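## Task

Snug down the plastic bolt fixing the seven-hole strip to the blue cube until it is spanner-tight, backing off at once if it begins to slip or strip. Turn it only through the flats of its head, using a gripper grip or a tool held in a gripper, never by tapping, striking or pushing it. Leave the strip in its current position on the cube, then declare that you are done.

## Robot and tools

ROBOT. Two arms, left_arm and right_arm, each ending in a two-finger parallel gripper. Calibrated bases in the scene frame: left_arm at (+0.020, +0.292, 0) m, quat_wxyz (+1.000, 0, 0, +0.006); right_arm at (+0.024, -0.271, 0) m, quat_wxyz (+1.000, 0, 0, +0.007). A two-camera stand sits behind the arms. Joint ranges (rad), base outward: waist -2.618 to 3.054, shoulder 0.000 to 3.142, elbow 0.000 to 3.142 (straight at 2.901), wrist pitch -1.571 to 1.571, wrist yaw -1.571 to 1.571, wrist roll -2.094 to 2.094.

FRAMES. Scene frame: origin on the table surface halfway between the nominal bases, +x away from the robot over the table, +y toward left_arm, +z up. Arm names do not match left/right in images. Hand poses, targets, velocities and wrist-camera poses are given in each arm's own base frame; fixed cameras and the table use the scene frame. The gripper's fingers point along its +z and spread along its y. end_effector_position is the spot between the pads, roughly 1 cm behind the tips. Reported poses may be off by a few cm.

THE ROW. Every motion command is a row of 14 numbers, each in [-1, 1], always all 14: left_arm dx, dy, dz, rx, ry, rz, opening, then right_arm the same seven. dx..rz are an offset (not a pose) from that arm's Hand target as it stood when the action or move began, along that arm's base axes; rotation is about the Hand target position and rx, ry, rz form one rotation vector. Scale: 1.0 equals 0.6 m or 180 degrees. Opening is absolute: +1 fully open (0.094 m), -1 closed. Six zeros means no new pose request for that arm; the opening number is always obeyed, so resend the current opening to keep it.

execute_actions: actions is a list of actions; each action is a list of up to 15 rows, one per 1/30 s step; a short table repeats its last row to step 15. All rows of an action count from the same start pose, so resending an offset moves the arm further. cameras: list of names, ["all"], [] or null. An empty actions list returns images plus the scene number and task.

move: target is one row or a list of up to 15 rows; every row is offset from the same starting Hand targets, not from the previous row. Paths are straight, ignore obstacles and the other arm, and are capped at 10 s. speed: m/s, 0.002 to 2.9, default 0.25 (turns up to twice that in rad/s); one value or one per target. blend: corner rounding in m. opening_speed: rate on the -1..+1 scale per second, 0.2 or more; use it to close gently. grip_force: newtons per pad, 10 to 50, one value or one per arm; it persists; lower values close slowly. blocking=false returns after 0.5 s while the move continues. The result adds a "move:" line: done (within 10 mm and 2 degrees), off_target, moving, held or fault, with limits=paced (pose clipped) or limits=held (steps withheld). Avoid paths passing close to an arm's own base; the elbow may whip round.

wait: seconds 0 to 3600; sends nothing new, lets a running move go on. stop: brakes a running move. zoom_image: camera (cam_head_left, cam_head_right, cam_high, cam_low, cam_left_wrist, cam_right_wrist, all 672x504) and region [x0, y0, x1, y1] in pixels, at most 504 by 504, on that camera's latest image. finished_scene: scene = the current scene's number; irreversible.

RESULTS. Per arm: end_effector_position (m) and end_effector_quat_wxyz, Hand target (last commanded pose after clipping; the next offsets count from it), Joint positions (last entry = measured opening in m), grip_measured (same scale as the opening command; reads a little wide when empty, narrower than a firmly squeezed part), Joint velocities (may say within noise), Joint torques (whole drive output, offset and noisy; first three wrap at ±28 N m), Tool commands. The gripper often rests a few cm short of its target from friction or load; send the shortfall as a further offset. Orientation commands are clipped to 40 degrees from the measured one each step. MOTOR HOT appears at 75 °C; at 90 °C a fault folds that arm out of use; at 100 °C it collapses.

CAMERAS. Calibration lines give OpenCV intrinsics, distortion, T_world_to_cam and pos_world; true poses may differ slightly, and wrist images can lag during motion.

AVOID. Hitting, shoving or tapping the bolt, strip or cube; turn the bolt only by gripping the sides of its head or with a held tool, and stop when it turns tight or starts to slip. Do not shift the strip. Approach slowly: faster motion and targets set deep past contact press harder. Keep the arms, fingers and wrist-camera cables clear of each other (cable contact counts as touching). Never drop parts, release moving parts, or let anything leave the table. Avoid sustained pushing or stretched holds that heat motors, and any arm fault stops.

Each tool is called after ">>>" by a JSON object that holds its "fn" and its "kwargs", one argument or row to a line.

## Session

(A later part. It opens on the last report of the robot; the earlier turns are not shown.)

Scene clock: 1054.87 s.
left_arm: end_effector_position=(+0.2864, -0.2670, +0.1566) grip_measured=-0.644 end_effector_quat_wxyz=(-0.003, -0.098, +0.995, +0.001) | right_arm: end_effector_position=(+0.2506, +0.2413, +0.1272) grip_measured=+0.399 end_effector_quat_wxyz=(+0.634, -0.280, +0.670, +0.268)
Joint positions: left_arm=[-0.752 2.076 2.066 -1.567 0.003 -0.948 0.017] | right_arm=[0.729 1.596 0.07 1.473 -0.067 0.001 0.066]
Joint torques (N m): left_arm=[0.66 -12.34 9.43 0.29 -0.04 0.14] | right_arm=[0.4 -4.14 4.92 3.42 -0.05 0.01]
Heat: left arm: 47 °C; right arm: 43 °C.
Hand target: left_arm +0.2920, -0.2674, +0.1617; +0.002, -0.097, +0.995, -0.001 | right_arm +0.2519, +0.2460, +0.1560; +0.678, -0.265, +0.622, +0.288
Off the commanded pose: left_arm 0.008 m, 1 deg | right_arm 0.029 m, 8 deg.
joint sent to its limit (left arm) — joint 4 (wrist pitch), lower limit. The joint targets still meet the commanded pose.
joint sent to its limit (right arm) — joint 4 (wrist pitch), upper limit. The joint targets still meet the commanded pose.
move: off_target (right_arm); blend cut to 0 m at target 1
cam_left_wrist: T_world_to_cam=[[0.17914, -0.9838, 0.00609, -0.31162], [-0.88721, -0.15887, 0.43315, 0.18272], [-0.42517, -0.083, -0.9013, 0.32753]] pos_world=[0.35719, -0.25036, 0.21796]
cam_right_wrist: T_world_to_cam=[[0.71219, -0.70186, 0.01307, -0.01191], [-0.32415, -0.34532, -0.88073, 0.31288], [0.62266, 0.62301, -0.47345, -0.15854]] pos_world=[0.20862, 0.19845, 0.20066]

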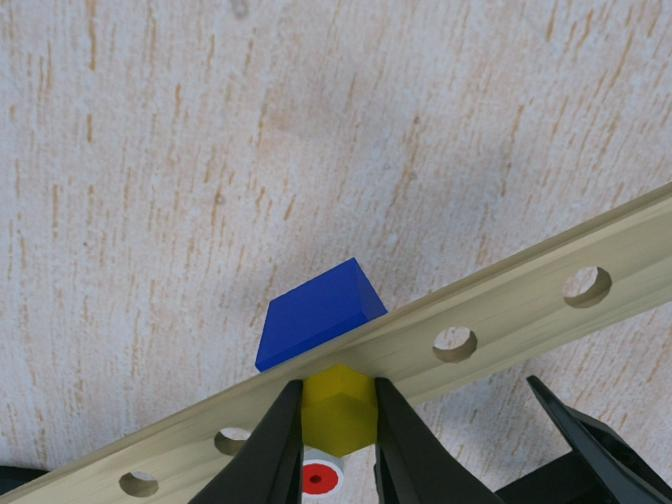

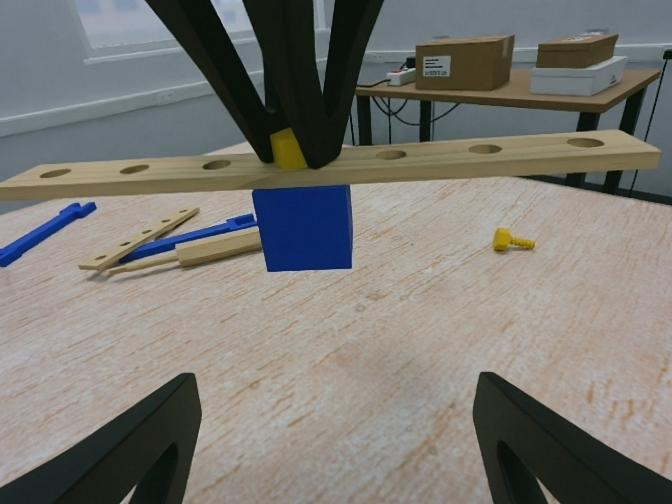

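>>> {"fn": "move", "kwargs": {
  "target": [-0.0117,0.1123,0.0272,0,0,0.0222,-0.8,0.0043,0.1245,0.01,0.0131,-0.0113,0.0218,0.4],
  "speed": 0.12,
  "cameras": ["cam_left_wrist","cam_right_wrist","cam_low"]
}}

Scene clock: 1132.07 s.
left_arm: end_effector_position=(+0.2859, -0.2041, +0.1668) grip_measured=-0.644 end_effector_quat_wxyz=(-0.012, -0.134, +0.991, +0.009) | right_arm: end_effector_position=(+0.2520, +0.3181, +0.1408) grip_measured=+0.399 end_effector_quat_wxyz=(+0.640, -0.300, +0.639, +0.304)
Joint positions: left_arm=[-0.621 1.927 1.891 -1.565 0.003 -0.889 0.017] | right_arm=[0.911 1.764 0.294 1.473 0.029 0.003 0.066]
Joint torques (N m): left_arm=[0.54 -15.09 5.48 0.34 -0.03 0.04] | right_arm=[0.38 -4.75 5.31 3.41 0.15 -0.08]
Heat: left arm: 49 °C; right arm: 64 °C.
Hand target: left_arm +0.2850, -0.2000, +0.1780; +0.002, -0.131, +0.991, -0.001 | right_arm +0.2546, +0.3207, +0.1622; +0.684, -0.277, +0.594, +0.319
Off the commanded pose: left_arm 0.012 m, 2 deg | right_arm 0.022 m, 8 deg.
joint sent to its limit (right arm) — joint 4 (wrist pitch), upper limit. The joint targets are off in orientation, not in position.
move: off_target (left_arm, right_arm)
cam_left_wrist: T_world_to_cam=[[0.24835, -0.9686, -0.01163, -0.26348], [-0.86522, -0.2272, 0.44696, 0.16523], [-0.43557, -0.10094, -0.89448, 0.33999]] pos_world=[0.35649, -0.18335, 0.2272]
cam_right_wrist: T_world_to_cam=[[0.76971, -0.63824, 0.0137, 0.00596], [-0.26053, -0.33363, -0.90599, 0.33563], [0.58281, 0.69378, -0.42308, -0.22033]] pos_world=[0.21126, 0.26864, 0.21077]
Images, in order (width x height): cam_low 672x504, cam_left_wrist 672x504, cam_right_wrist 672x504.

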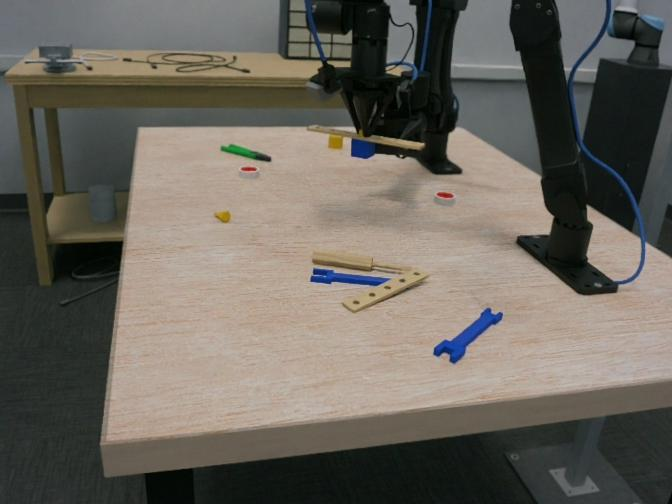

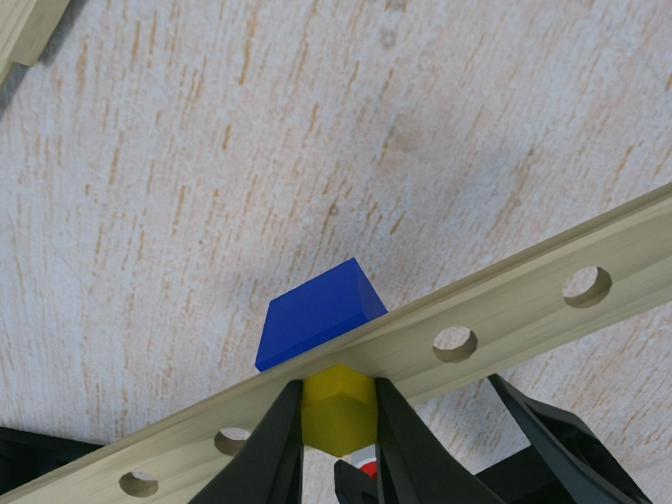

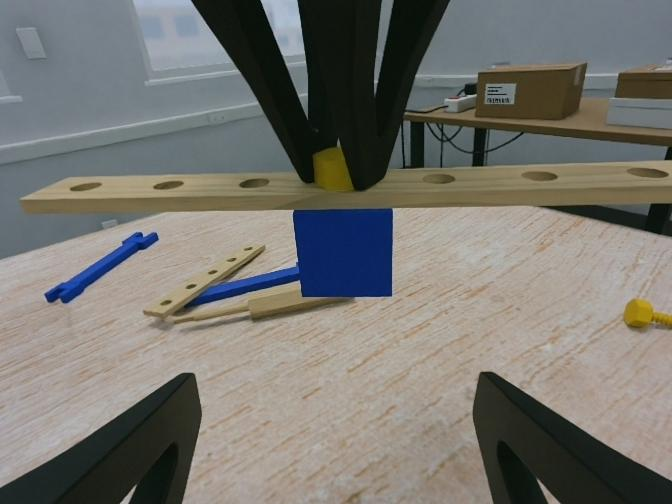

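>>> {"fn": "move", "kwargs": {
  "target": [0,0,0,0,0,0,-0.8,0.0765,0.0847,-0.0103,-0.0298,0.025,0,0.4],
  "speed": 0.1,
  "cameras": ["cam_left_wrist","cam_right_wrist"]
}}

Scene clock: 1150.13 s.
left_arm: end_effector_position=(+0.2964, -0.1914, +0.1671) grip_measured=-0.644 end_effector_quat_wxyz=(+0.010, -0.140, +0.990, +0.029) | right_arm: end_effector_position=(+0.2930, +0.3664, +0.1716) grip_measured=+0.399 end_effector_quat_wxyz=(+0.661, -0.288, +0.618, +0.312)
Joint positions: left_arm=[-0.605 1.927 1.891 -1.56 -0.057 -0.887 0.017] | right_arm=[0.905 1.85 0.563 1.357 0.028 0.003 0.066]
Joint torques (N m): left_arm=[-0.91 -15.3 5.55 0.31 0.5 0.1] | right_arm=[-0.55 -5.98 7.19 1.76 -0.03 -0.06]
Heat: left arm: 50 °C; right arm: 64 °C.
Hand target: left_arm +0.2850, -0.2001, +0.1780; +0.002, -0.131, +0.991, -0.001 | right_arm +0.3004, +0.3715, +0.1558; +0.646, -0.296, +0.635, +0.302
Off the commanded pose: left_arm 0.018 m, 4 deg | right_arm 0.018 m, 3 deg.
move: off_target (right_arm)
cam_left_wrist: T_world_to_cam=[[0.26087, -0.96426, -0.04636, -0.25082], [-0.87889, -0.25709, 0.40181, 0.18298], [-0.39937, -0.06407, -0.91455, 0.34575]] pos_world=[0.36433, -0.17266, 0.23105]
cam_right_wrist: T_world_to_cam=[[0.76573, -0.64306, 0.01152, 0.00811], [-0.22442, -0.28393, -0.93221, 0.36598], [0.60274, 0.71123, -0.36172, -0.28745]] pos_world=[0.24918, 0.31357, 0.2371]

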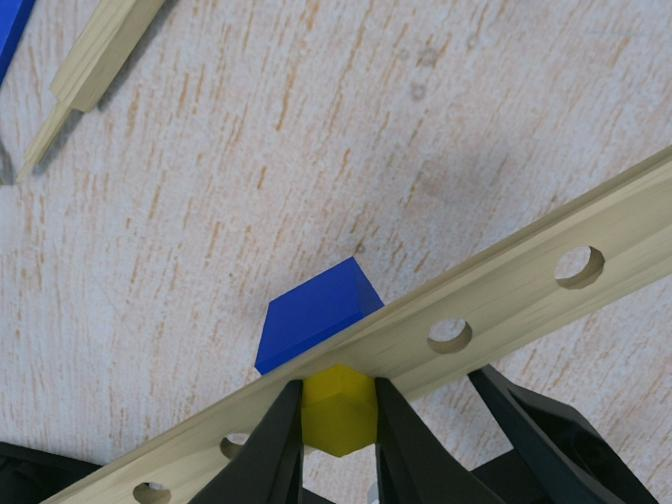

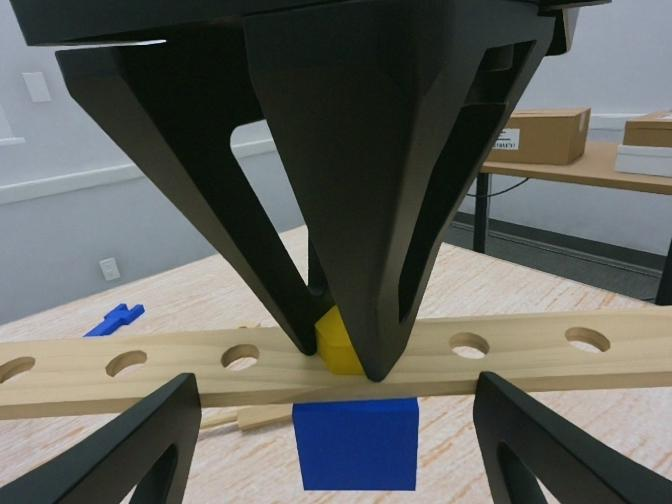

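>>> {"fn": "move", "kwargs": {
  "target": [0,0,0,0,0,0,-0.8,-0.0573,-0.0658,-0.0097,0,0,0,0.4],
  "speed": 0.1,
  "cameras": ["cam_right_wrist"]
}}

Scene clock: 1157.80 s.
left_arm: end_effector_position=(+0.2899, -0.2008, +0.1668) grip_measured=-0.644 end_effector_quat_wxyz=(-0.008, -0.138, +0.990, +0.009) | right_arm: end_effector_position=(+0.2683, +0.3348, +0.1432) grip_measured=+0.399 end_effector_quat_wxyz=(+0.640, -0.299, +0.641, +0.301)
Joint positions: left_arm=[-0.61 1.927 1.891 -1.56 -0.002 -0.887 0.017] | right_arm=[0.905 1.802 0.389 1.414 0.028 0.003 0.066]
Joint torques (N m): left_arm=[-0.53 -15.42 5.42 0.33 0 0.09] | right_arm=[0.17 -9.21 3.62 2.41 0.09 -0.06]
Heat: left arm: 51 °C; right arm: 60 °C.
Hand target: left_arm +0.2850, -0.2001, +0.1780; +0.002, -0.131, +0.991, -0.001 | right_arm +0.2661, +0.3320, +0.1500; +0.646, -0.296, +0.635, +0.302
Off the commanded pose: left_arm 0.012 m, 2 deg | right_arm 0.008 m, 1 deg.
move: done
cam_right_wrist: T_world_to_cam=[[0.7663, -0.64234, 0.01369, 0.0064], [-0.26392, -0.33413, -0.90482, 0.34854], [0.58578, 0.68975, -0.42557, -0.23946]] pos_world=[0.22736, 0.28574, 0.21337]

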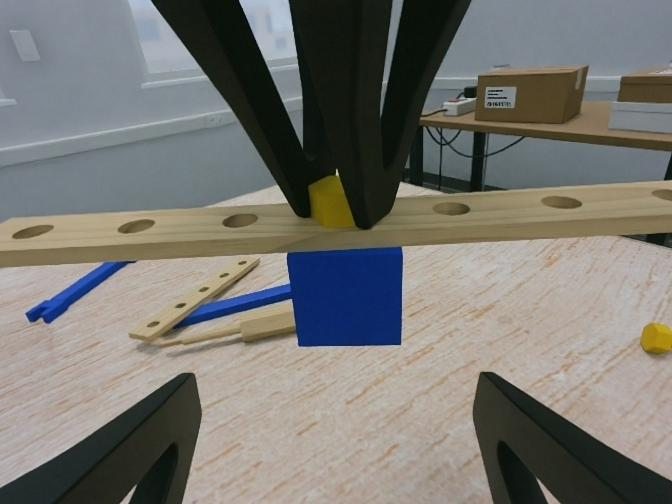

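>>> {"fn": "move", "kwargs": {
  "target": [0,0,0,0,0,0,-0.8,0.0205,0.0248,-0.008,0,0,0.005,0.4],
  "speed": 0.06
}}

Scene clock: 1174.70 s.
left_arm: end_effector_position=(+0.2899, -0.2008, +0.1668) grip_measured=-0.644 end_effector_quat_wxyz=(-0.008, -0.138, +0.990, +0.009) | right_arm: end_effector_position=(+0.2745, +0.3445, +0.1487) grip_measured=+0.399 end_effector_quat_wxyz=(+0.645, -0.300, +0.632, +0.309)
Joint positions: left_arm=[-0.61 1.927 1.891 -1.56 -0.002 -0.887 0.017] | right_arm=[0.9 1.831 0.436 1.417 0.011 0.003 0.066]
Joint torques (N m): left_arm=[-0.53 -15.38 5.44 0.32 0 0.09] | right_arm=[-0.49 -5.74 5.72 2.34 -0.05 -0.05]
Heat: left arm: 53 °C; right arm: 55 °C.
Hand target: left_arm +0.2850, -0.2001, +0.1780; +0.002, -0.131, +0.991, -0.001 | right_arm +0.2784, +0.3469, +0.1453; +0.644, -0.301, +0.633, +0.307
Off the commanded pose: left_arm 0.012 m, 2 deg | right_arm 0.006 m, 0 deg.
move: done

>>> {"fn": "move", "kwargs": {
  "target": [0,0,0,0,0,0,-0.8,0.0402,0.0377,-0.0038,0,0,0,0.4],
  "speed": 0.06,
  "cameras": ["cam_right_wrist","cam_left_wrist"]
}}

Scene clock: 1181.13 s.
left_arm: end_effector_position=(+0.2898, -0.2008, +0.1668) grip_measured=-0.644 end_effector_quat_wxyz=(-0.009, -0.138, +0.990, +0.009) | right_arm: end_effector_position=(+0.2979, +0.3667, +0.1531) grip_measured=+0.399 end_effector_quat_wxyz=(+0.652, -0.296, +0.624, +0.312)
Joint positions: left_arm=[-0.61 1.927 1.891 -1.56 -0.002 -0.886 0.017] | right_arm=[0.884 1.914 0.568 1.392 -0.005 0.003 0.066]
Joint torques (N m): left_arm=[-0.53 -15.2 5.49 0.32 0.01 0.09] | right_arm=[-0.5 -6.75 6.09 2.08 -0.05 -0.05]
Heat: left arm: 54 °C; right arm: 55 °C.
Hand target: left_arm +0.2850, -0.2001, +0.1780; +0.002, -0.131, +0.991, -0.001 | right_arm +0.3026, +0.3694, +0.1428; +0.644, -0.301, +0.633, +0.307
Off the commanded pose: left_arm 0.012 m, 2 deg | right_arm 0.011 m, 2 deg.
move: off_target (right_arm)
cam_left_wrist: T_world_to_cam=[[0.25678, -0.96641, -0.0105, -0.26345], [-0.86631, -0.23497, 0.44079, 0.1693], [-0.42845, -0.10409, -0.89755, 0.3398]] pos_world=[0.3599, -0.17945, 0.22759]
cam_right_wrist: T_world_to_cam=[[0.77391, -0.63314, 0.01386, -0.0017], [-0.23352, -0.30565, -0.92306, 0.35923], [0.58866, 0.71114, -0.3844, -0.2896]] pos_world=[0.25567, 0.31467, 0.22029]
Images, in order (width x height): cam_left_wrist 672x504, cam_right_wrist 672x504.

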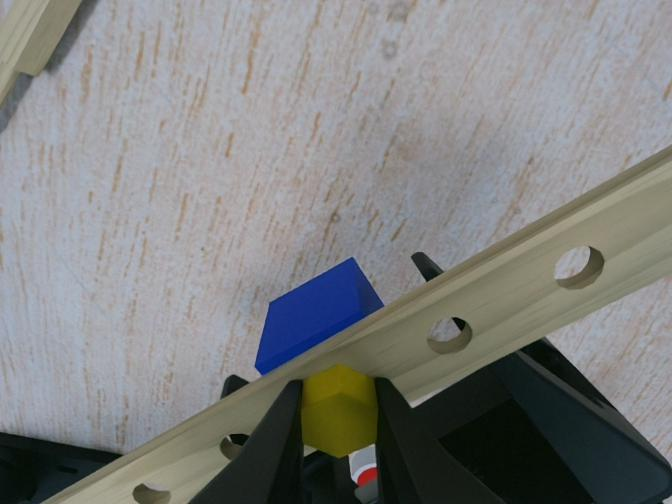

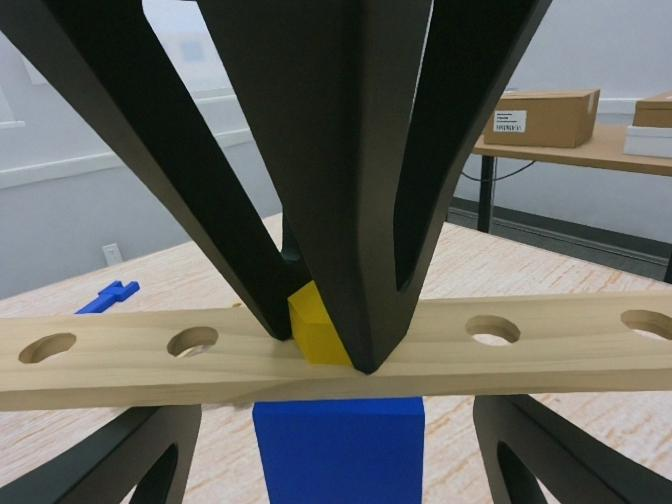

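>>> {"fn": "move", "kwargs": {
  "target": [0,0,0,0,0,0,-0.8,0,0,0,0,0,0,-0.52],
  "opening_speed": 0.4,
  "cameras": ["cam_right_wrist","cam_left_wrist"]
}}

Scene clock: 1187.53 s.
left_arm: end_effector_position=(+0.2894, -0.2009, +0.1668) grip_measured=-0.644 end_effector_quat_wxyz=(-0.010, -0.138, +0.990, +0.009) | right_arm: end_effector_position=(+0.2978, +0.3668, +0.1530) grip_measured=-0.361 end_effector_quat_wxyz=(+0.653, -0.298, +0.623, +0.310)
Joint positions: left_arm=[-0.61 1.927 1.891 -1.561 0 -0.886 0.017] | right_arm=[0.884 1.915 0.568 1.392 -0.006 -0.003 0.03]
Joint torques (N m): left_arm=[-0.54 -15.45 5.44 0.32 -0.01 0.09] | right_arm=[-0.47 -6.76 6.13 2.06 -0.04 0.01]
Heat: left arm: 54 °C; right arm: 53 °C.
Hand target: left_arm +0.2850, -0.2001, +0.1780; +0.002, -0.131, +0.991, -0.001 | right_arm +0.3026, +0.3695, +0.1430; +0.644, -0.301, +0.633, +0.307
Off the commanded pose: left_arm 0.012 m, 2 deg | right_arm 0.011 m, 2 deg.
move: done
cam_left_wrist: T_world_to_cam=[[0.25684, -0.9664, -0.01035, -0.26343], [-0.8655, -0.23477, 0.44248, 0.16844], [-0.43004, -0.10469, -0.89672, 0.33985]] pos_world=[0.35959, -0.17945, 0.22749]
cam_right_wrist: T_world_to_cam=[[0.77414, -0.6327, 0.02, -0.0027], [-0.22918, -0.30959, -0.92284, 0.3593], [0.59007, 0.70982, -0.38467, -0.2897]] pos_world=[0.25538, 0.31516, 0.2202]
Images, in order (width x height): cam_left_wrist 672x504, cam_right_wrist 672x504.

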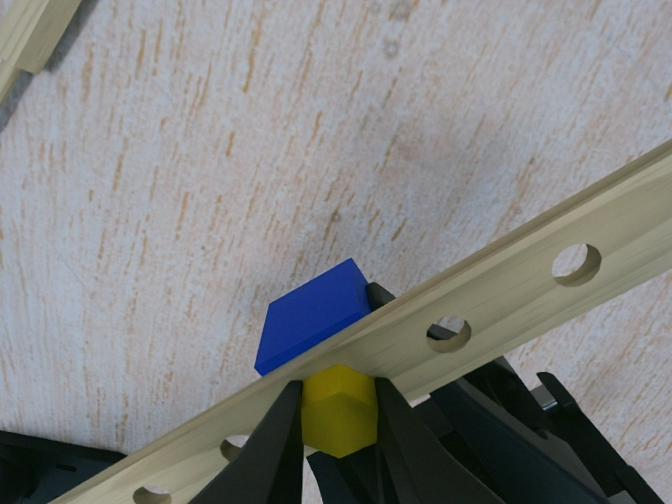

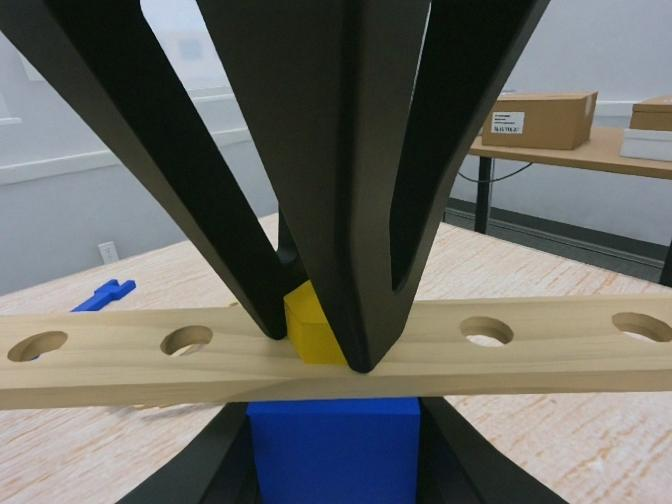

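>>> {"fn": "move", "kwargs": {
  "target": [0,0,0,0,0,-0.1111,-0.8,0,0,0,0,0,0,-0.52],
  "speed": 0.2,
  "cameras": ["cam_right_wrist","cam_left_wrist"]
}}

>>> {"fn": "zoom_image", "kwargs": {
  "camera": "cam_left_wrist",
  "region": [240, 340, 440, 504]
}}

Scene clock: 1195.67 s.
left_arm: end_effector_position=(+0.2905, -0.2021, +0.1667) grip_measured=-0.644 end_effector_quat_wxyz=(-0.009, +0.006, +1.000, +0.005) | right_arm: end_effector_position=(+0.3001, +0.3662, +0.1530) grip_measured=-0.362 end_effector_quat_wxyz=(+0.656, -0.298, +0.624, +0.304)
Joint positions: left_arm=[-0.61 1.927 1.891 -1.555 0.002 -0.597 0.017] | right_arm=[0.884 1.915 0.572 1.387 0.006 -0.011 0.03]
Joint torques (N m): left_arm=[-0.55 -15.31 5.56 0.31 -0.03 0.69] | right_arm=[-0.49 -6.76 5.91 2.14 -0.16 0.1]
Heat: left arm: 55 °C; right arm: 52 °C.
Hand target: left_arm +0.2849, -0.2001, +0.1780; +0.001, +0.043, +0.999, -0.001 | right_arm +0.3026, +0.3695, +0.1430; +0.644, -0.301, +0.633, +0.307
Off the commanded pose: left_arm 0.013 m, 4 deg | right_arm 0.011 m, 2 deg.
move: off_target (left_arm)
cam_left_wrist: T_world_to_cam=[[-0.02927, -0.99957, 0.00047, -0.19031], [-0.89585, 0.02644, 0.44356, 0.23048], [-0.44339, 0.01257, -0.89624, 0.36766]] pos_world=[0.36392, -0.20094, 0.22737]
cam_right_wrist: T_world_to_cam=[[0.76623, -0.64194, 0.02823, -0.00032], [-0.22799, -0.31268, -0.92209, 0.36027], [0.60076, 0.7001, -0.38594, -0.28997]] pos_world=[0.25658, 0.31545, 0.2203]
Images, in order (width x height): cam_left_wrist 672x504, cam_right_wrist 672x504.

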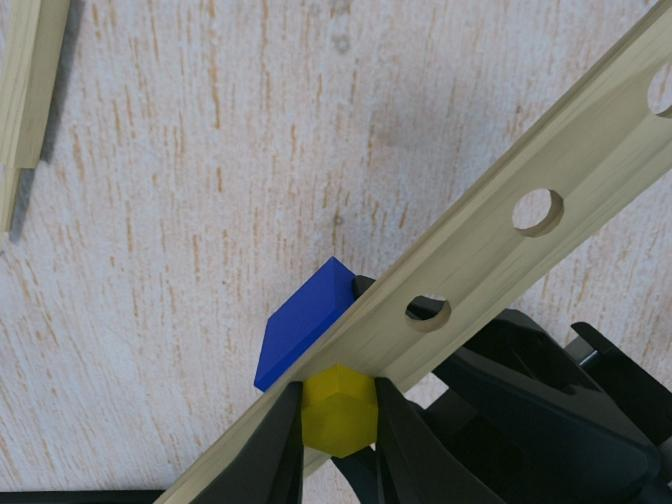

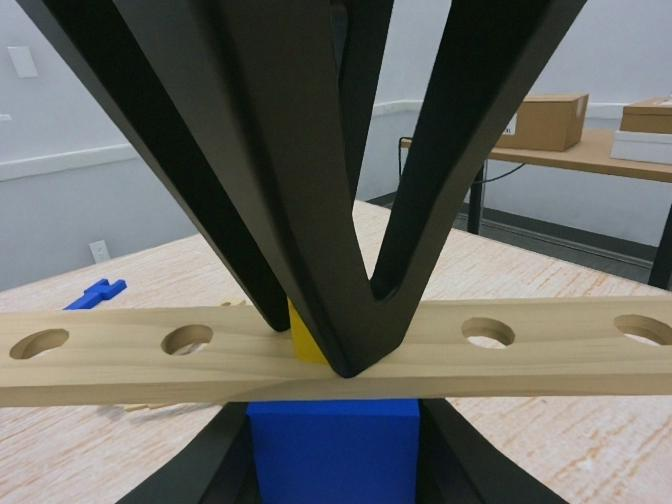

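Scaled by 2.520 from the camera's image (finer frame: 960x720).

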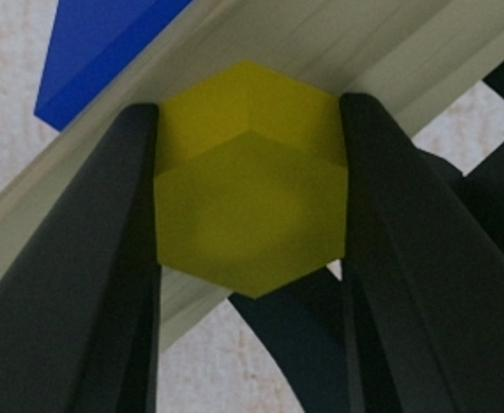

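>>> {"fn": "move", "kwargs": {
  "target": [0,0,0,0,0,-0.1111,-0.8,0,0,0,0,0,0,-0.52],
  "speed": 0.2
}}

>>> {"fn": "move", "kwargs": {
  "target": [0,0,0,0,0,-0.1111,-0.8,0,0,0,0,0,0,-0.52],
  "speed": 0.2,
  "cameras": ["cam_right_wrist","cam_left_wrist"]
}}

Scene clock: 1203.43 s.
left_arm: end_effector_position=(+0.2908, -0.2037, +0.1667) grip_measured=-0.644 end_effector_quat_wxyz=(-0.009, +0.175, +0.984, -0.001) | right_arm: end_effector_position=(+0.3020, +0.3645, +0.1525) grip_measured=-0.362 end_effector_quat_wxyz=(+0.657, -0.293, +0.627, +0.299)
Joint positions: left_arm=[-0.61 1.927 1.891 -1.55 0.008 -0.257 0.017] | right_arm=[0.884 1.915 0.572 1.385 0.02 -0.012 0.03]
Joint torques (N m): left_arm=[-0.5 -15.25 5.61 0.24 -0.08 0.79] | right_arm=[-0.5 -6.78 5.89 2.15 -0.32 0.09]
Heat: left arm: 55 °C; right arm: 52 °C.
Hand target: left_arm +0.2850, -0.2001, +0.1780; +0.001, +0.216, +0.976, -0.001 | right_arm +0.3026, +0.3695, +0.1430; +0.644, -0.301, +0.633, +0.307
Off the commanded pose: left_arm 0.013 m, 5 deg | right_arm 0.011 m, 2 deg.
move: off_target (left_arm)

Scene clock: 1205.37 s.
left_arm: end_effector_position=(+0.2905, -0.2029, +0.1667) grip_measured=-0.637 end_effector_quat_wxyz=(-0.009, +0.363, +0.932, -0.001) | right_arm: end_effector_position=(+0.3016, +0.3649, +0.1525) grip_measured=-0.364 end_effector_quat_wxyz=(+0.655, -0.293, +0.627, +0.302)
Joint positions: left_arm=[-0.61 1.927 1.891 -1.553 0.006 0.134 0.017] | right_arm=[0.884 1.915 0.572 1.385 0.015 -0.005 0.03]
Joint torques (N m): left_arm=[-0.4 -15.27 5.61 0.26 -0.04 0.35] | right_arm=[-0.39 -6.76 5.89 2.17 -0.28 0.03]
Heat: left arm: 55 °C; right arm: 52 °C.
Hand target: left_arm +0.2849, -0.2001, +0.1780; +0.001, +0.382, +0.924, -0.002 | right_arm +0.3025, +0.3696, +0.1430; +0.644, -0.301, +0.633, +0.307
Off the commanded pose: left_arm 0.013 m, 3 deg | right_arm 0.011 m, 2 deg.
move: off_target (left_arm)
cam_left_wrist: T_world_to_cam=[[-0.6891, -0.72444, 0.01783, 0.0536], [-0.64423, 0.6237, 0.44267, 0.27875], [-0.33181, 0.29356, -0.8965, 0.39229]] pos_world=[0.34668, -0.25019, 0.22734]
cam_right_wrist: T_world_to_cam=[[0.76021, -0.64933, 0.0213, 0.00324], [-0.23698, -0.30767, -0.92151, 0.3606], [0.60492, 0.69549, -0.38778, -0.28943]] pos_world=[0.25807, 0.31435, 0.21999]
Images, in order (width x height): cam_left_wrist 672x504, cam_right_wrist 672x504.

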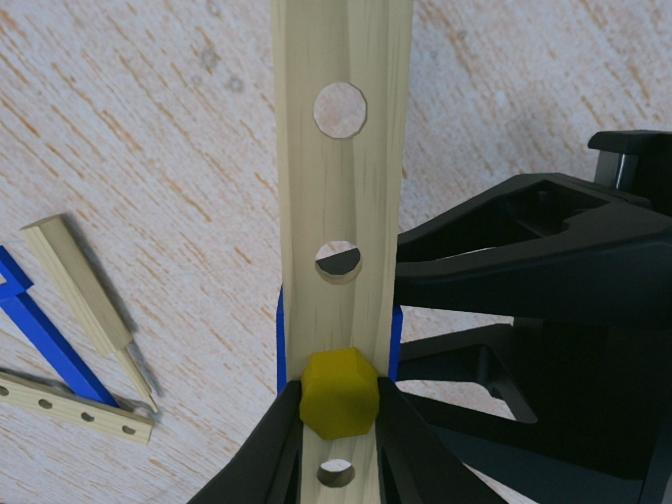

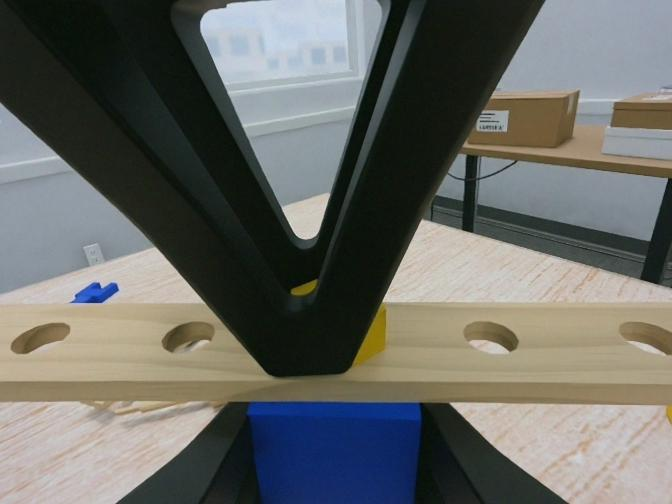

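>>> {"fn": "zoom_image", "kwargs": {
  "camera": "cam_left_wrist",
  "region": [240, 304, 440, 504]
}}

>>> {"fn": "zoom_image", "kwargs": {
  "camera": "cam_right_wrist",
  "region": [250, 230, 430, 420]
}}

Scaled by 2.520 from the camera's image (finer frame: 960x720).

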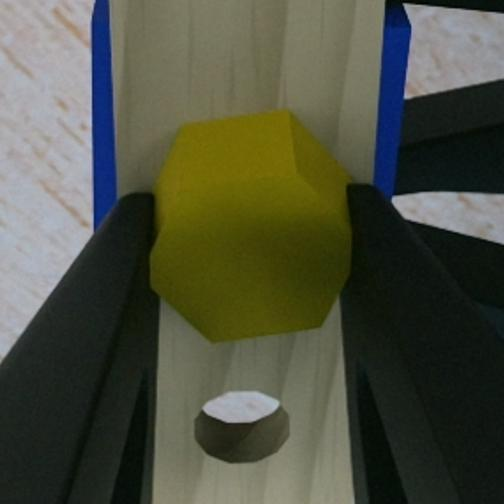

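Scaled by 2.653 from the camera's image (finer frame: 960x720).

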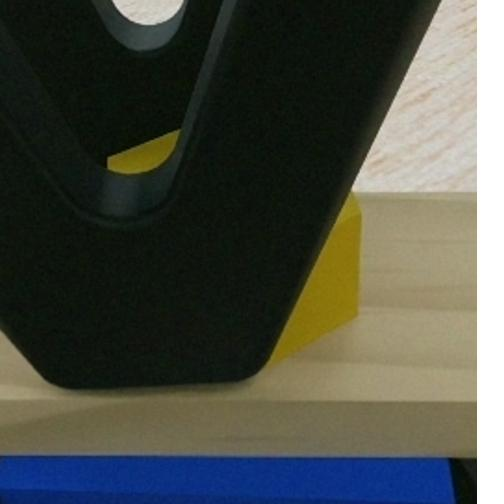

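>>> {"fn": "move", "kwargs": {
  "target": [0.006,-0.003,-0.012,0,0,0,-0.42,0,0,0,0,0,0,-0.52],
  "speed": 0.1,
  "opening_speed": 0.5,
  "cameras": ["cam_right_wrist","cam_left_wrist"]
}}

>>> {"fn": "zoom_image", "kwargs": {
  "camera": "cam_left_wrist",
  "region": [240, 304, 440, 504]
}}

Scene clock: 1254.80 s.
left_arm: end_effector_position=(+0.2900, -0.2019, +0.1637) grip_measured=-0.423 end_effector_quat_wxyz=(-0.012, +0.375, +0.927, +0.001) | right_arm: end_effector_position=(+0.2992, +0.3670, +0.1501) grip_measured=-0.366 end_effector_quat_wxyz=(+0.649, -0.299, +0.628, +0.308)
Joint positions: left_arm=[-0.61 1.927 1.879 -1.547 0.003 0.16 0.027] | right_arm=[0.883 1.915 0.572 1.375 -0.005 -0.002 0.03]
Joint torques (N m): left_arm=[-0.23 -14.28 5.33 0.4 0 0.17] | right_arm=[-0.35 -6.72 5.89 2.27 -0.04 0]
Heat: left arm: 57 °C; right arm: 51 °C.
Hand target: left_arm +0.2885, -0.2018, +0.1708; +0.001, +0.382, +0.924, -0.001 | right_arm +0.3025, +0.3696, +0.1430; +0.644, -0.301, +0.633, +0.307
Off the commanded pose: left_arm 0.007 m, 2 deg | right_arm 0.008 m, 1 deg.
move: done
cam_left_wrist: T_world_to_cam=[[-0.7076, -0.70642, 0.0164, 0.06323], [-0.62618, 0.63765, 0.44867, 0.2757], [-0.32741, 0.30722, -0.89355, 0.39011]] pos_world=[0.3451, -0.25099, 0.22384]
cam_right_wrist: T_world_to_cam=[[0.77267, -0.63451, 0.0195, -0.00234], [-0.23789, -0.31789, -0.9178, 0.36188], [0.58856, 0.70451, -0.39657, -0.28744]] pos_world=[0.25707, 0.31606, 0.21819]
Images, in order (width x height): cam_left_wrist 672x504, cam_right_wrist 672x504.

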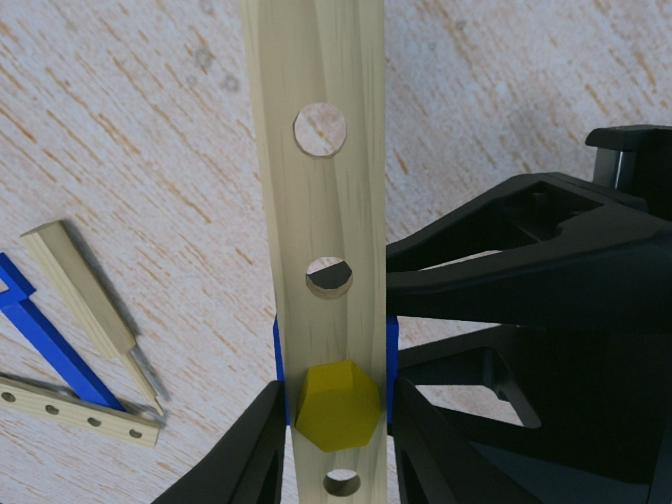

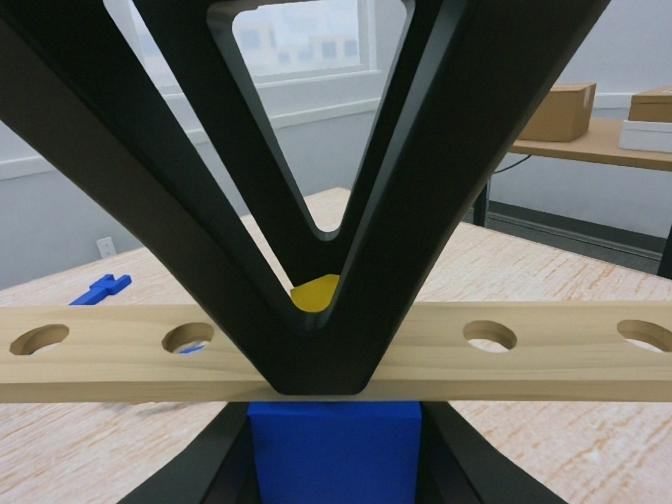

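Scaled by 2.520 from the camera's image (finer frame: 960x720).

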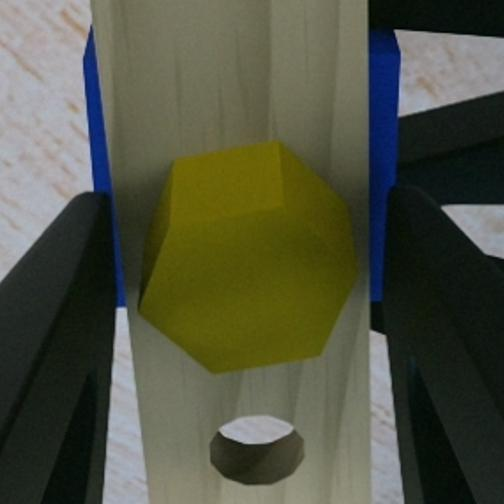

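>>> {"fn": "move", "kwargs": {
  "target": [0,0,0,0,0,0.575,-0.42,0,0,0,0,0,0,-0.52],
  "speed": 0.3,
  "cameras": ["cam_right_wrist","cam_left_wrist"]
}}

>>> {"fn": "zoom_image", "kwargs": {
  "camera": "cam_left_wrist",
  "region": [240, 304, 440, 504]
}}

Scene clock: 1274.23 s.
left_arm: end_effector_position=(+0.2900, -0.2026, +0.1637) grip_measured=-0.422 end_effector_quat_wxyz=(-0.007, -0.486, +0.874, +0.009) | right_arm: end_effector_position=(+0.2990, +0.3672, +0.1500) grip_measured=-0.366 end_effector_quat_wxyz=(+0.649, -0.300, +0.628, +0.308)
Joint positions: left_arm=[-0.61 1.927 1.879 -1.545 0.006 -1.624 0.027] | right_arm=[0.883 1.915 0.572 1.375 -0.006 -0.002 0.03]
Joint torques (N m): left_arm=[-0.44 -14.23 5.38 0.41 -0.07 -0.14] | right_arm=[-0.35 -6.74 5.96 2.27 -0.04 0.01]
Heat: left arm: 56 °C; right arm: 52 °C.
Hand target: left_arm +0.2885, -0.2019, +0.1708; +0.001, -0.489, +0.872, +0.000 | right_arm +0.3025, +0.3696, +0.1430; +0.644, -0.301, +0.633, +0.307
Off the commanded pose: left_arm 0.007 m, 2 deg | right_arm 0.008 m, 1 deg.
move: done
cam_left_wrist: T_world_to_cam=[[0.84011, -0.54226, -0.01326, -0.34801], [-0.48433, -0.76091, 0.43179, -0.04554], [-0.24423, -0.35633, -0.90187, 0.23312]] pos_world=[0.32725, -0.1403, 0.22529]
cam_right_wrist: T_world_to_cam=[[0.77359, -0.63338, 0.01961, -0.00282], [-0.2376, -0.31861, -0.91763, 0.362], [0.58745, 0.70521, -0.39696, -0.2873]] pos_world=[0.25697, 0.31616, 0.21819]
Images, in order (width x height): cam_left_wrist 672x504, cam_right_wrist 672x504.

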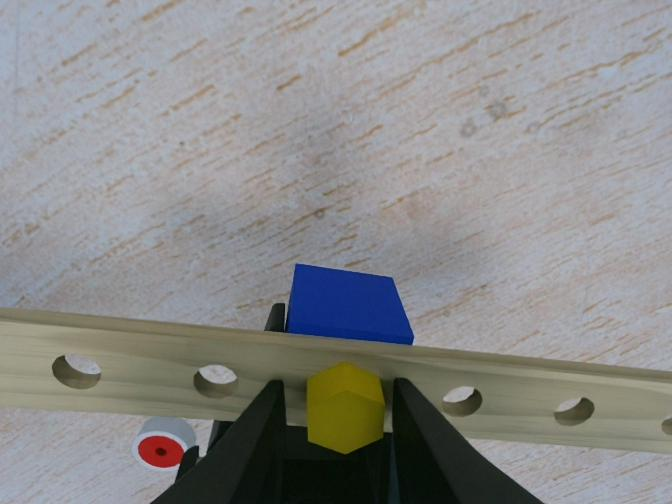

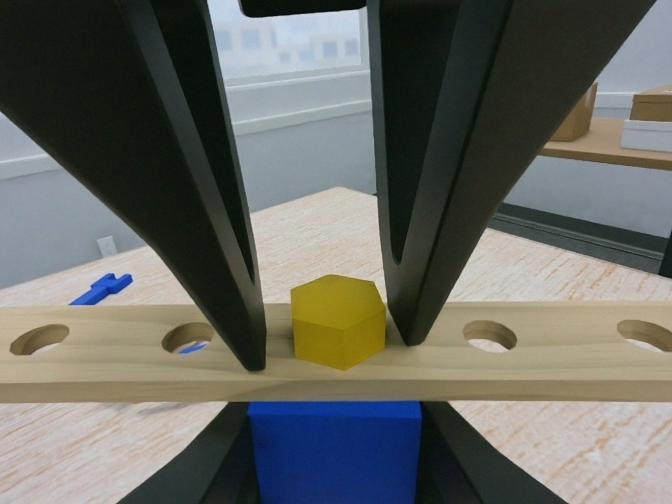

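Scaled by 2.520 from the camera's image (finer frame: 960x720).

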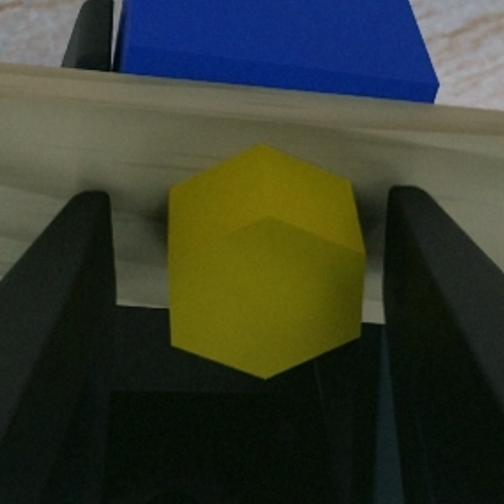

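>>> {"fn": "move", "kwargs": {
  "target": [0.003,-0.003,0,0,0,0,-0.85,0,0,0,0,0,0,-0.56],
  "opening_speed": 0.5
}}

>>> {"fn": "move", "kwargs": {
  "target": [0,0,0,0,0,-0.0444,-0.85,0,0,0,0,0,0,-0.56],
  "speed": 0.1
}}

>>> {"fn": "move", "kwargs": {
  "target": [0,0,0,0,0,-0.0333,-0.85,0,0,0,0,0,0,-0.56],
  "speed": 0.1,
  "cameras": ["cam_right_wrist","cam_left_wrist"]
}}

>>> {"fn": "zoom_image", "kwargs": {
  "camera": "cam_left_wrist",
  "region": [240, 304, 440, 504]
}}

Scene clock: 1292.87 s.
left_arm: end_effector_position=(+0.2904, -0.2028, +0.1637) grip_measured=-0.644 end_effector_quat_wxyz=(-0.007, -0.487, +0.874, +0.008) | right_arm: end_effector_position=(+0.2988, +0.3673, +0.1500) grip_measured=-0.366 end_effector_quat_wxyz=(+0.649, -0.300, +0.628, +0.309)
Joint positions: left_arm=[-0.61 1.927 1.879 -1.544 0.006 -1.626 0.017] | right_arm=[0.883 1.915 0.572 1.375 -0.008 -0.002 0.03]
Joint torques (N m): left_arm=[-0.57 -13.18 6.69 0.36 -0.07 -0.12] | right_arm=[-0.38 -6.74 5.94 2.27 -0.02 0.01]
Heat: left arm: 56 °C; right arm: 52 °C.
Hand target: left_arm +0.2903, -0.2036, +0.1708; +0.001, -0.489, +0.872, +0.000 | right_arm +0.3025, +0.3696, +0.1430; +0.644, -0.301, +0.633, +0.307
Off the commanded pose: left_arm 0.007 m, 1 deg | right_arm 0.008 m, 1 deg.
move: done

Scene clock: 1294.17 s.
left_arm: end_effector_position=(+0.2917, -0.2042, +0.1637) grip_measured=-0.644 end_effector_quat_wxyz=(-0.007, -0.454, +0.891, +0.004) | right_arm: end_effector_position=(+0.3003, +0.3661, +0.1500) grip_measured=-0.366 end_effector_quat_wxyz=(+0.650, -0.297, +0.629, +0.305)
Joint positions: left_arm=[-0.61 1.927 1.879 -1.536 0.008 -1.552 0.017] | right_arm=[0.883 1.915 0.572 1.375 0.003 -0.003 0.03]
Joint torques (N m): left_arm=[-0.59 -13.18 6.71 0.32 -0.1 0.52] | right_arm=[-0.35 -6.72 5.97 2.27 -0.16 0.01]
Heat: left arm: 56 °C; right arm: 52 °C.
Hand target: left_arm +0.2903, -0.2036, +0.1708; +0.001, -0.427, +0.904, +0.000 | right_arm +0.3025, +0.3696, +0.1430; +0.644, -0.301, +0.633, +0.307
Off the commanded pose: left_arm 0.007 m, 4 deg | right_arm 0.008 m, 1 deg.
move: off_target (left_arm)

Scene clock: 1295.47 s.
left_arm: end_effector_position=(+0.2931, -0.2060, +0.1637) grip_measured=-0.644 end_effector_quat_wxyz=(-0.006, -0.417, +0.909, -0.001) | right_arm: end_effector_position=(+0.3025, +0.3643, +0.1499) grip_measured=-0.366 end_effector_quat_wxyz=(+0.653, -0.294, +0.631, +0.298)
Joint positions: left_arm=[-0.61 1.927 1.879 -1.527 0.011 -1.471 0.017] | right_arm=[0.883 1.915 0.572 1.374 0.019 -0.008 0.03]
Joint torques (N m): left_arm=[-0.61 -13.22 6.67 0.25 -0.13 0.8] | right_arm=[-0.36 -6.78 5.93 2.28 -0.32 0.04]
Heat: left arm: 55 °C; right arm: 52 °C.
Hand target: left_arm +0.2903, -0.2036, +0.1708; +0.002, -0.379, +0.925, +0.000 | right_arm +0.3025, +0.3696, +0.1430; +0.644, -0.301, +0.633, +0.307
Off the commanded pose: left_arm 0.008 m, 5 deg | right_arm 0.009 m, 2 deg.
move: off_target (left_arm)
cam_left_wrist: T_world_to_cam=[[0.74749, -0.66424, 0.00626, -0.35367], [-0.59916, -0.67012, 0.43812, 0.00472], [-0.28682, -0.33125, -0.89889, 0.24977]] pos_world=[0.33883, -0.14902, 0.22466]
cam_right_wrist: T_world_to_cam=[[0.75724, -0.65268, 0.02412, 0.00399], [-0.24266, -0.31544, -0.91739, 0.36217], [0.60638, 0.68884, -0.39725, -0.28713]] pos_world=[0.25897, 0.31464, 0.21809]
Images, in order (width x height): cam_left_wrist 672x504, cam_right_wrist 672x504.

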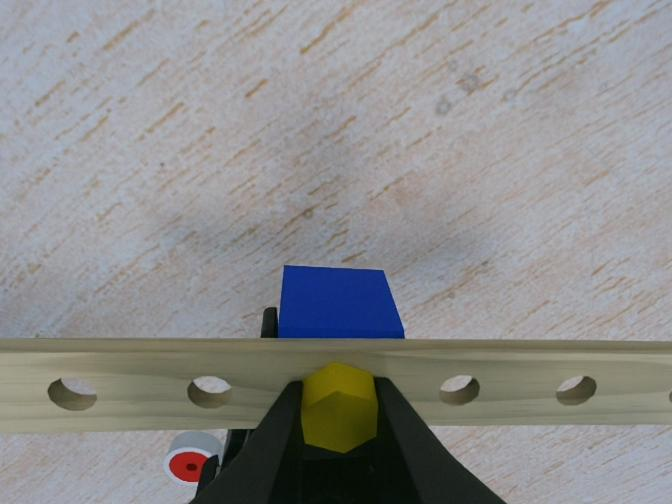

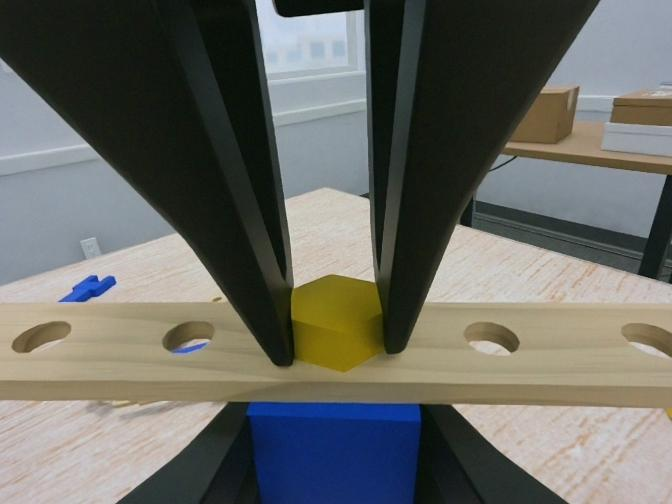

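Scaled by 2.520 from the camera's image (finer frame: 960x720).

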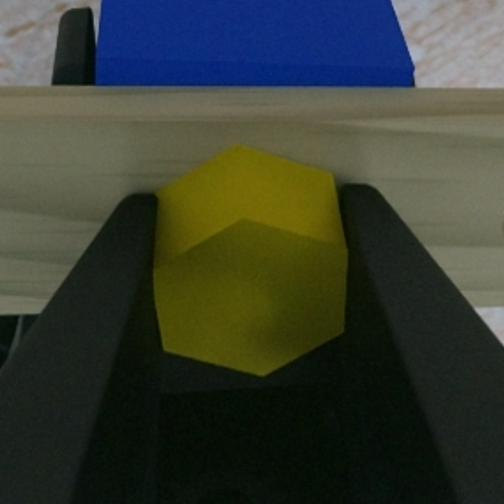

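>>> {"fn": "move", "kwargs": {
  "target": [0,0,0,0,0,-0.0278,-0.85,0,0,0,0,0,0,-0.56],
  "speed": 0.1,
  "cameras": ["cam_right_wrist","cam_left_wrist"]
}}

>>> {"fn": "zoom_image", "kwargs": {
  "camera": "cam_left_wrist",
  "region": [240, 304, 440, 504]
}}

>>> {"fn": "zoom_image", "kwargs": {
  "camera": "cam_right_wrist",
  "region": [250, 230, 430, 420]
}}

Scene clock: 1318.47 s.
left_arm: end_effector_position=(+0.2930, -0.2067, +0.1637) grip_measured=-0.644 end_effector_quat_wxyz=(-0.007, -0.378, +0.926, -0.003) | right_arm: end_effector_position=(+0.3028, +0.3640, +0.1498) grip_measured=-0.366 end_effector_quat_wxyz=(+0.653, -0.293, +0.631, +0.298)
Joint positions: left_arm=[-0.61 1.927 1.879 -1.526 0.015 -1.384 0.017] | right_arm=[0.883 1.915 0.572 1.374 0.021 -0.008 0.03]
Joint torques (N m): left_arm=[-0.58 -13.24 6.67 0.23 -0.16 0.81] | right_arm=[-0.32 -6.79 5.93 2.28 -0.35 0.05]
Heat: left arm: 55 °C; right arm: 52 °C.
Hand target: left_arm +0.2903, -0.2036, +0.1708; +0.001, -0.339, +0.941, +0.000 | right_arm +0.3025, +0.3696, +0.1430; +0.644, -0.301, +0.633, +0.307
Off the commanded pose: left_arm 0.008 m, 5 deg | right_arm 0.009 m, 2 deg.
move: off_target (left_arm)
cam_left_wrist: T_world_to_cam=[[0.68728, -0.72634, 0.00908, -0.34963], [-0.65462, -0.6139, 0.44114, 0.03162], [-0.31484, -0.30913, -0.89739, 0.26213]] pos_world=[0.34352, -0.15351, 0.22445]
cam_right_wrist: T_world_to_cam=[[0.75553, -0.65467, 0.02407, 0.00472], [-0.24379, -0.31506, -0.91722, 0.36222], [0.60806, 0.68712, -0.39764, -0.28703]] pos_world=[0.25927, 0.31444, 0.21799]
Images, in order (width x height): cam_left_wrist 672x504, cam_right_wrist 672x504.

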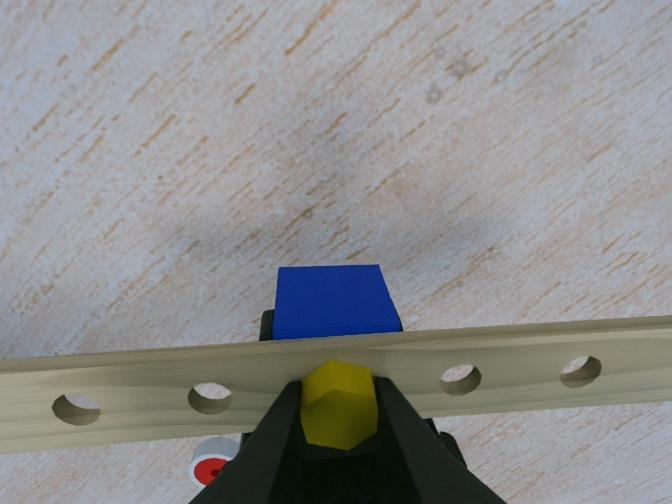

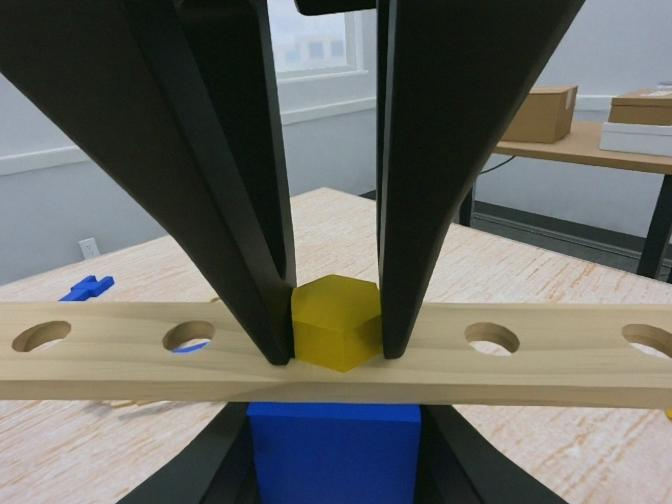

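Scaled by 2.520 from the camera's image (finer frame: 960x720).

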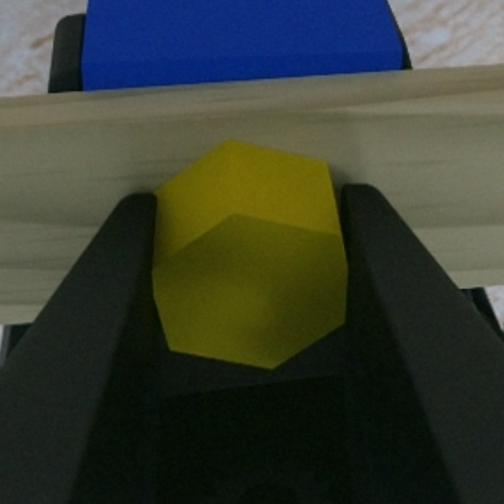

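Scaled by 2.653 from the camera's image (finer frame: 960x720).

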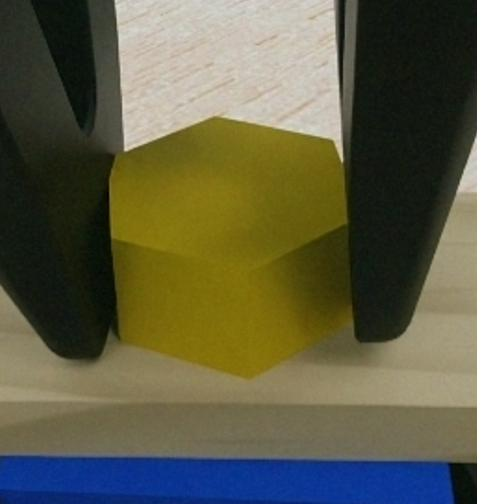

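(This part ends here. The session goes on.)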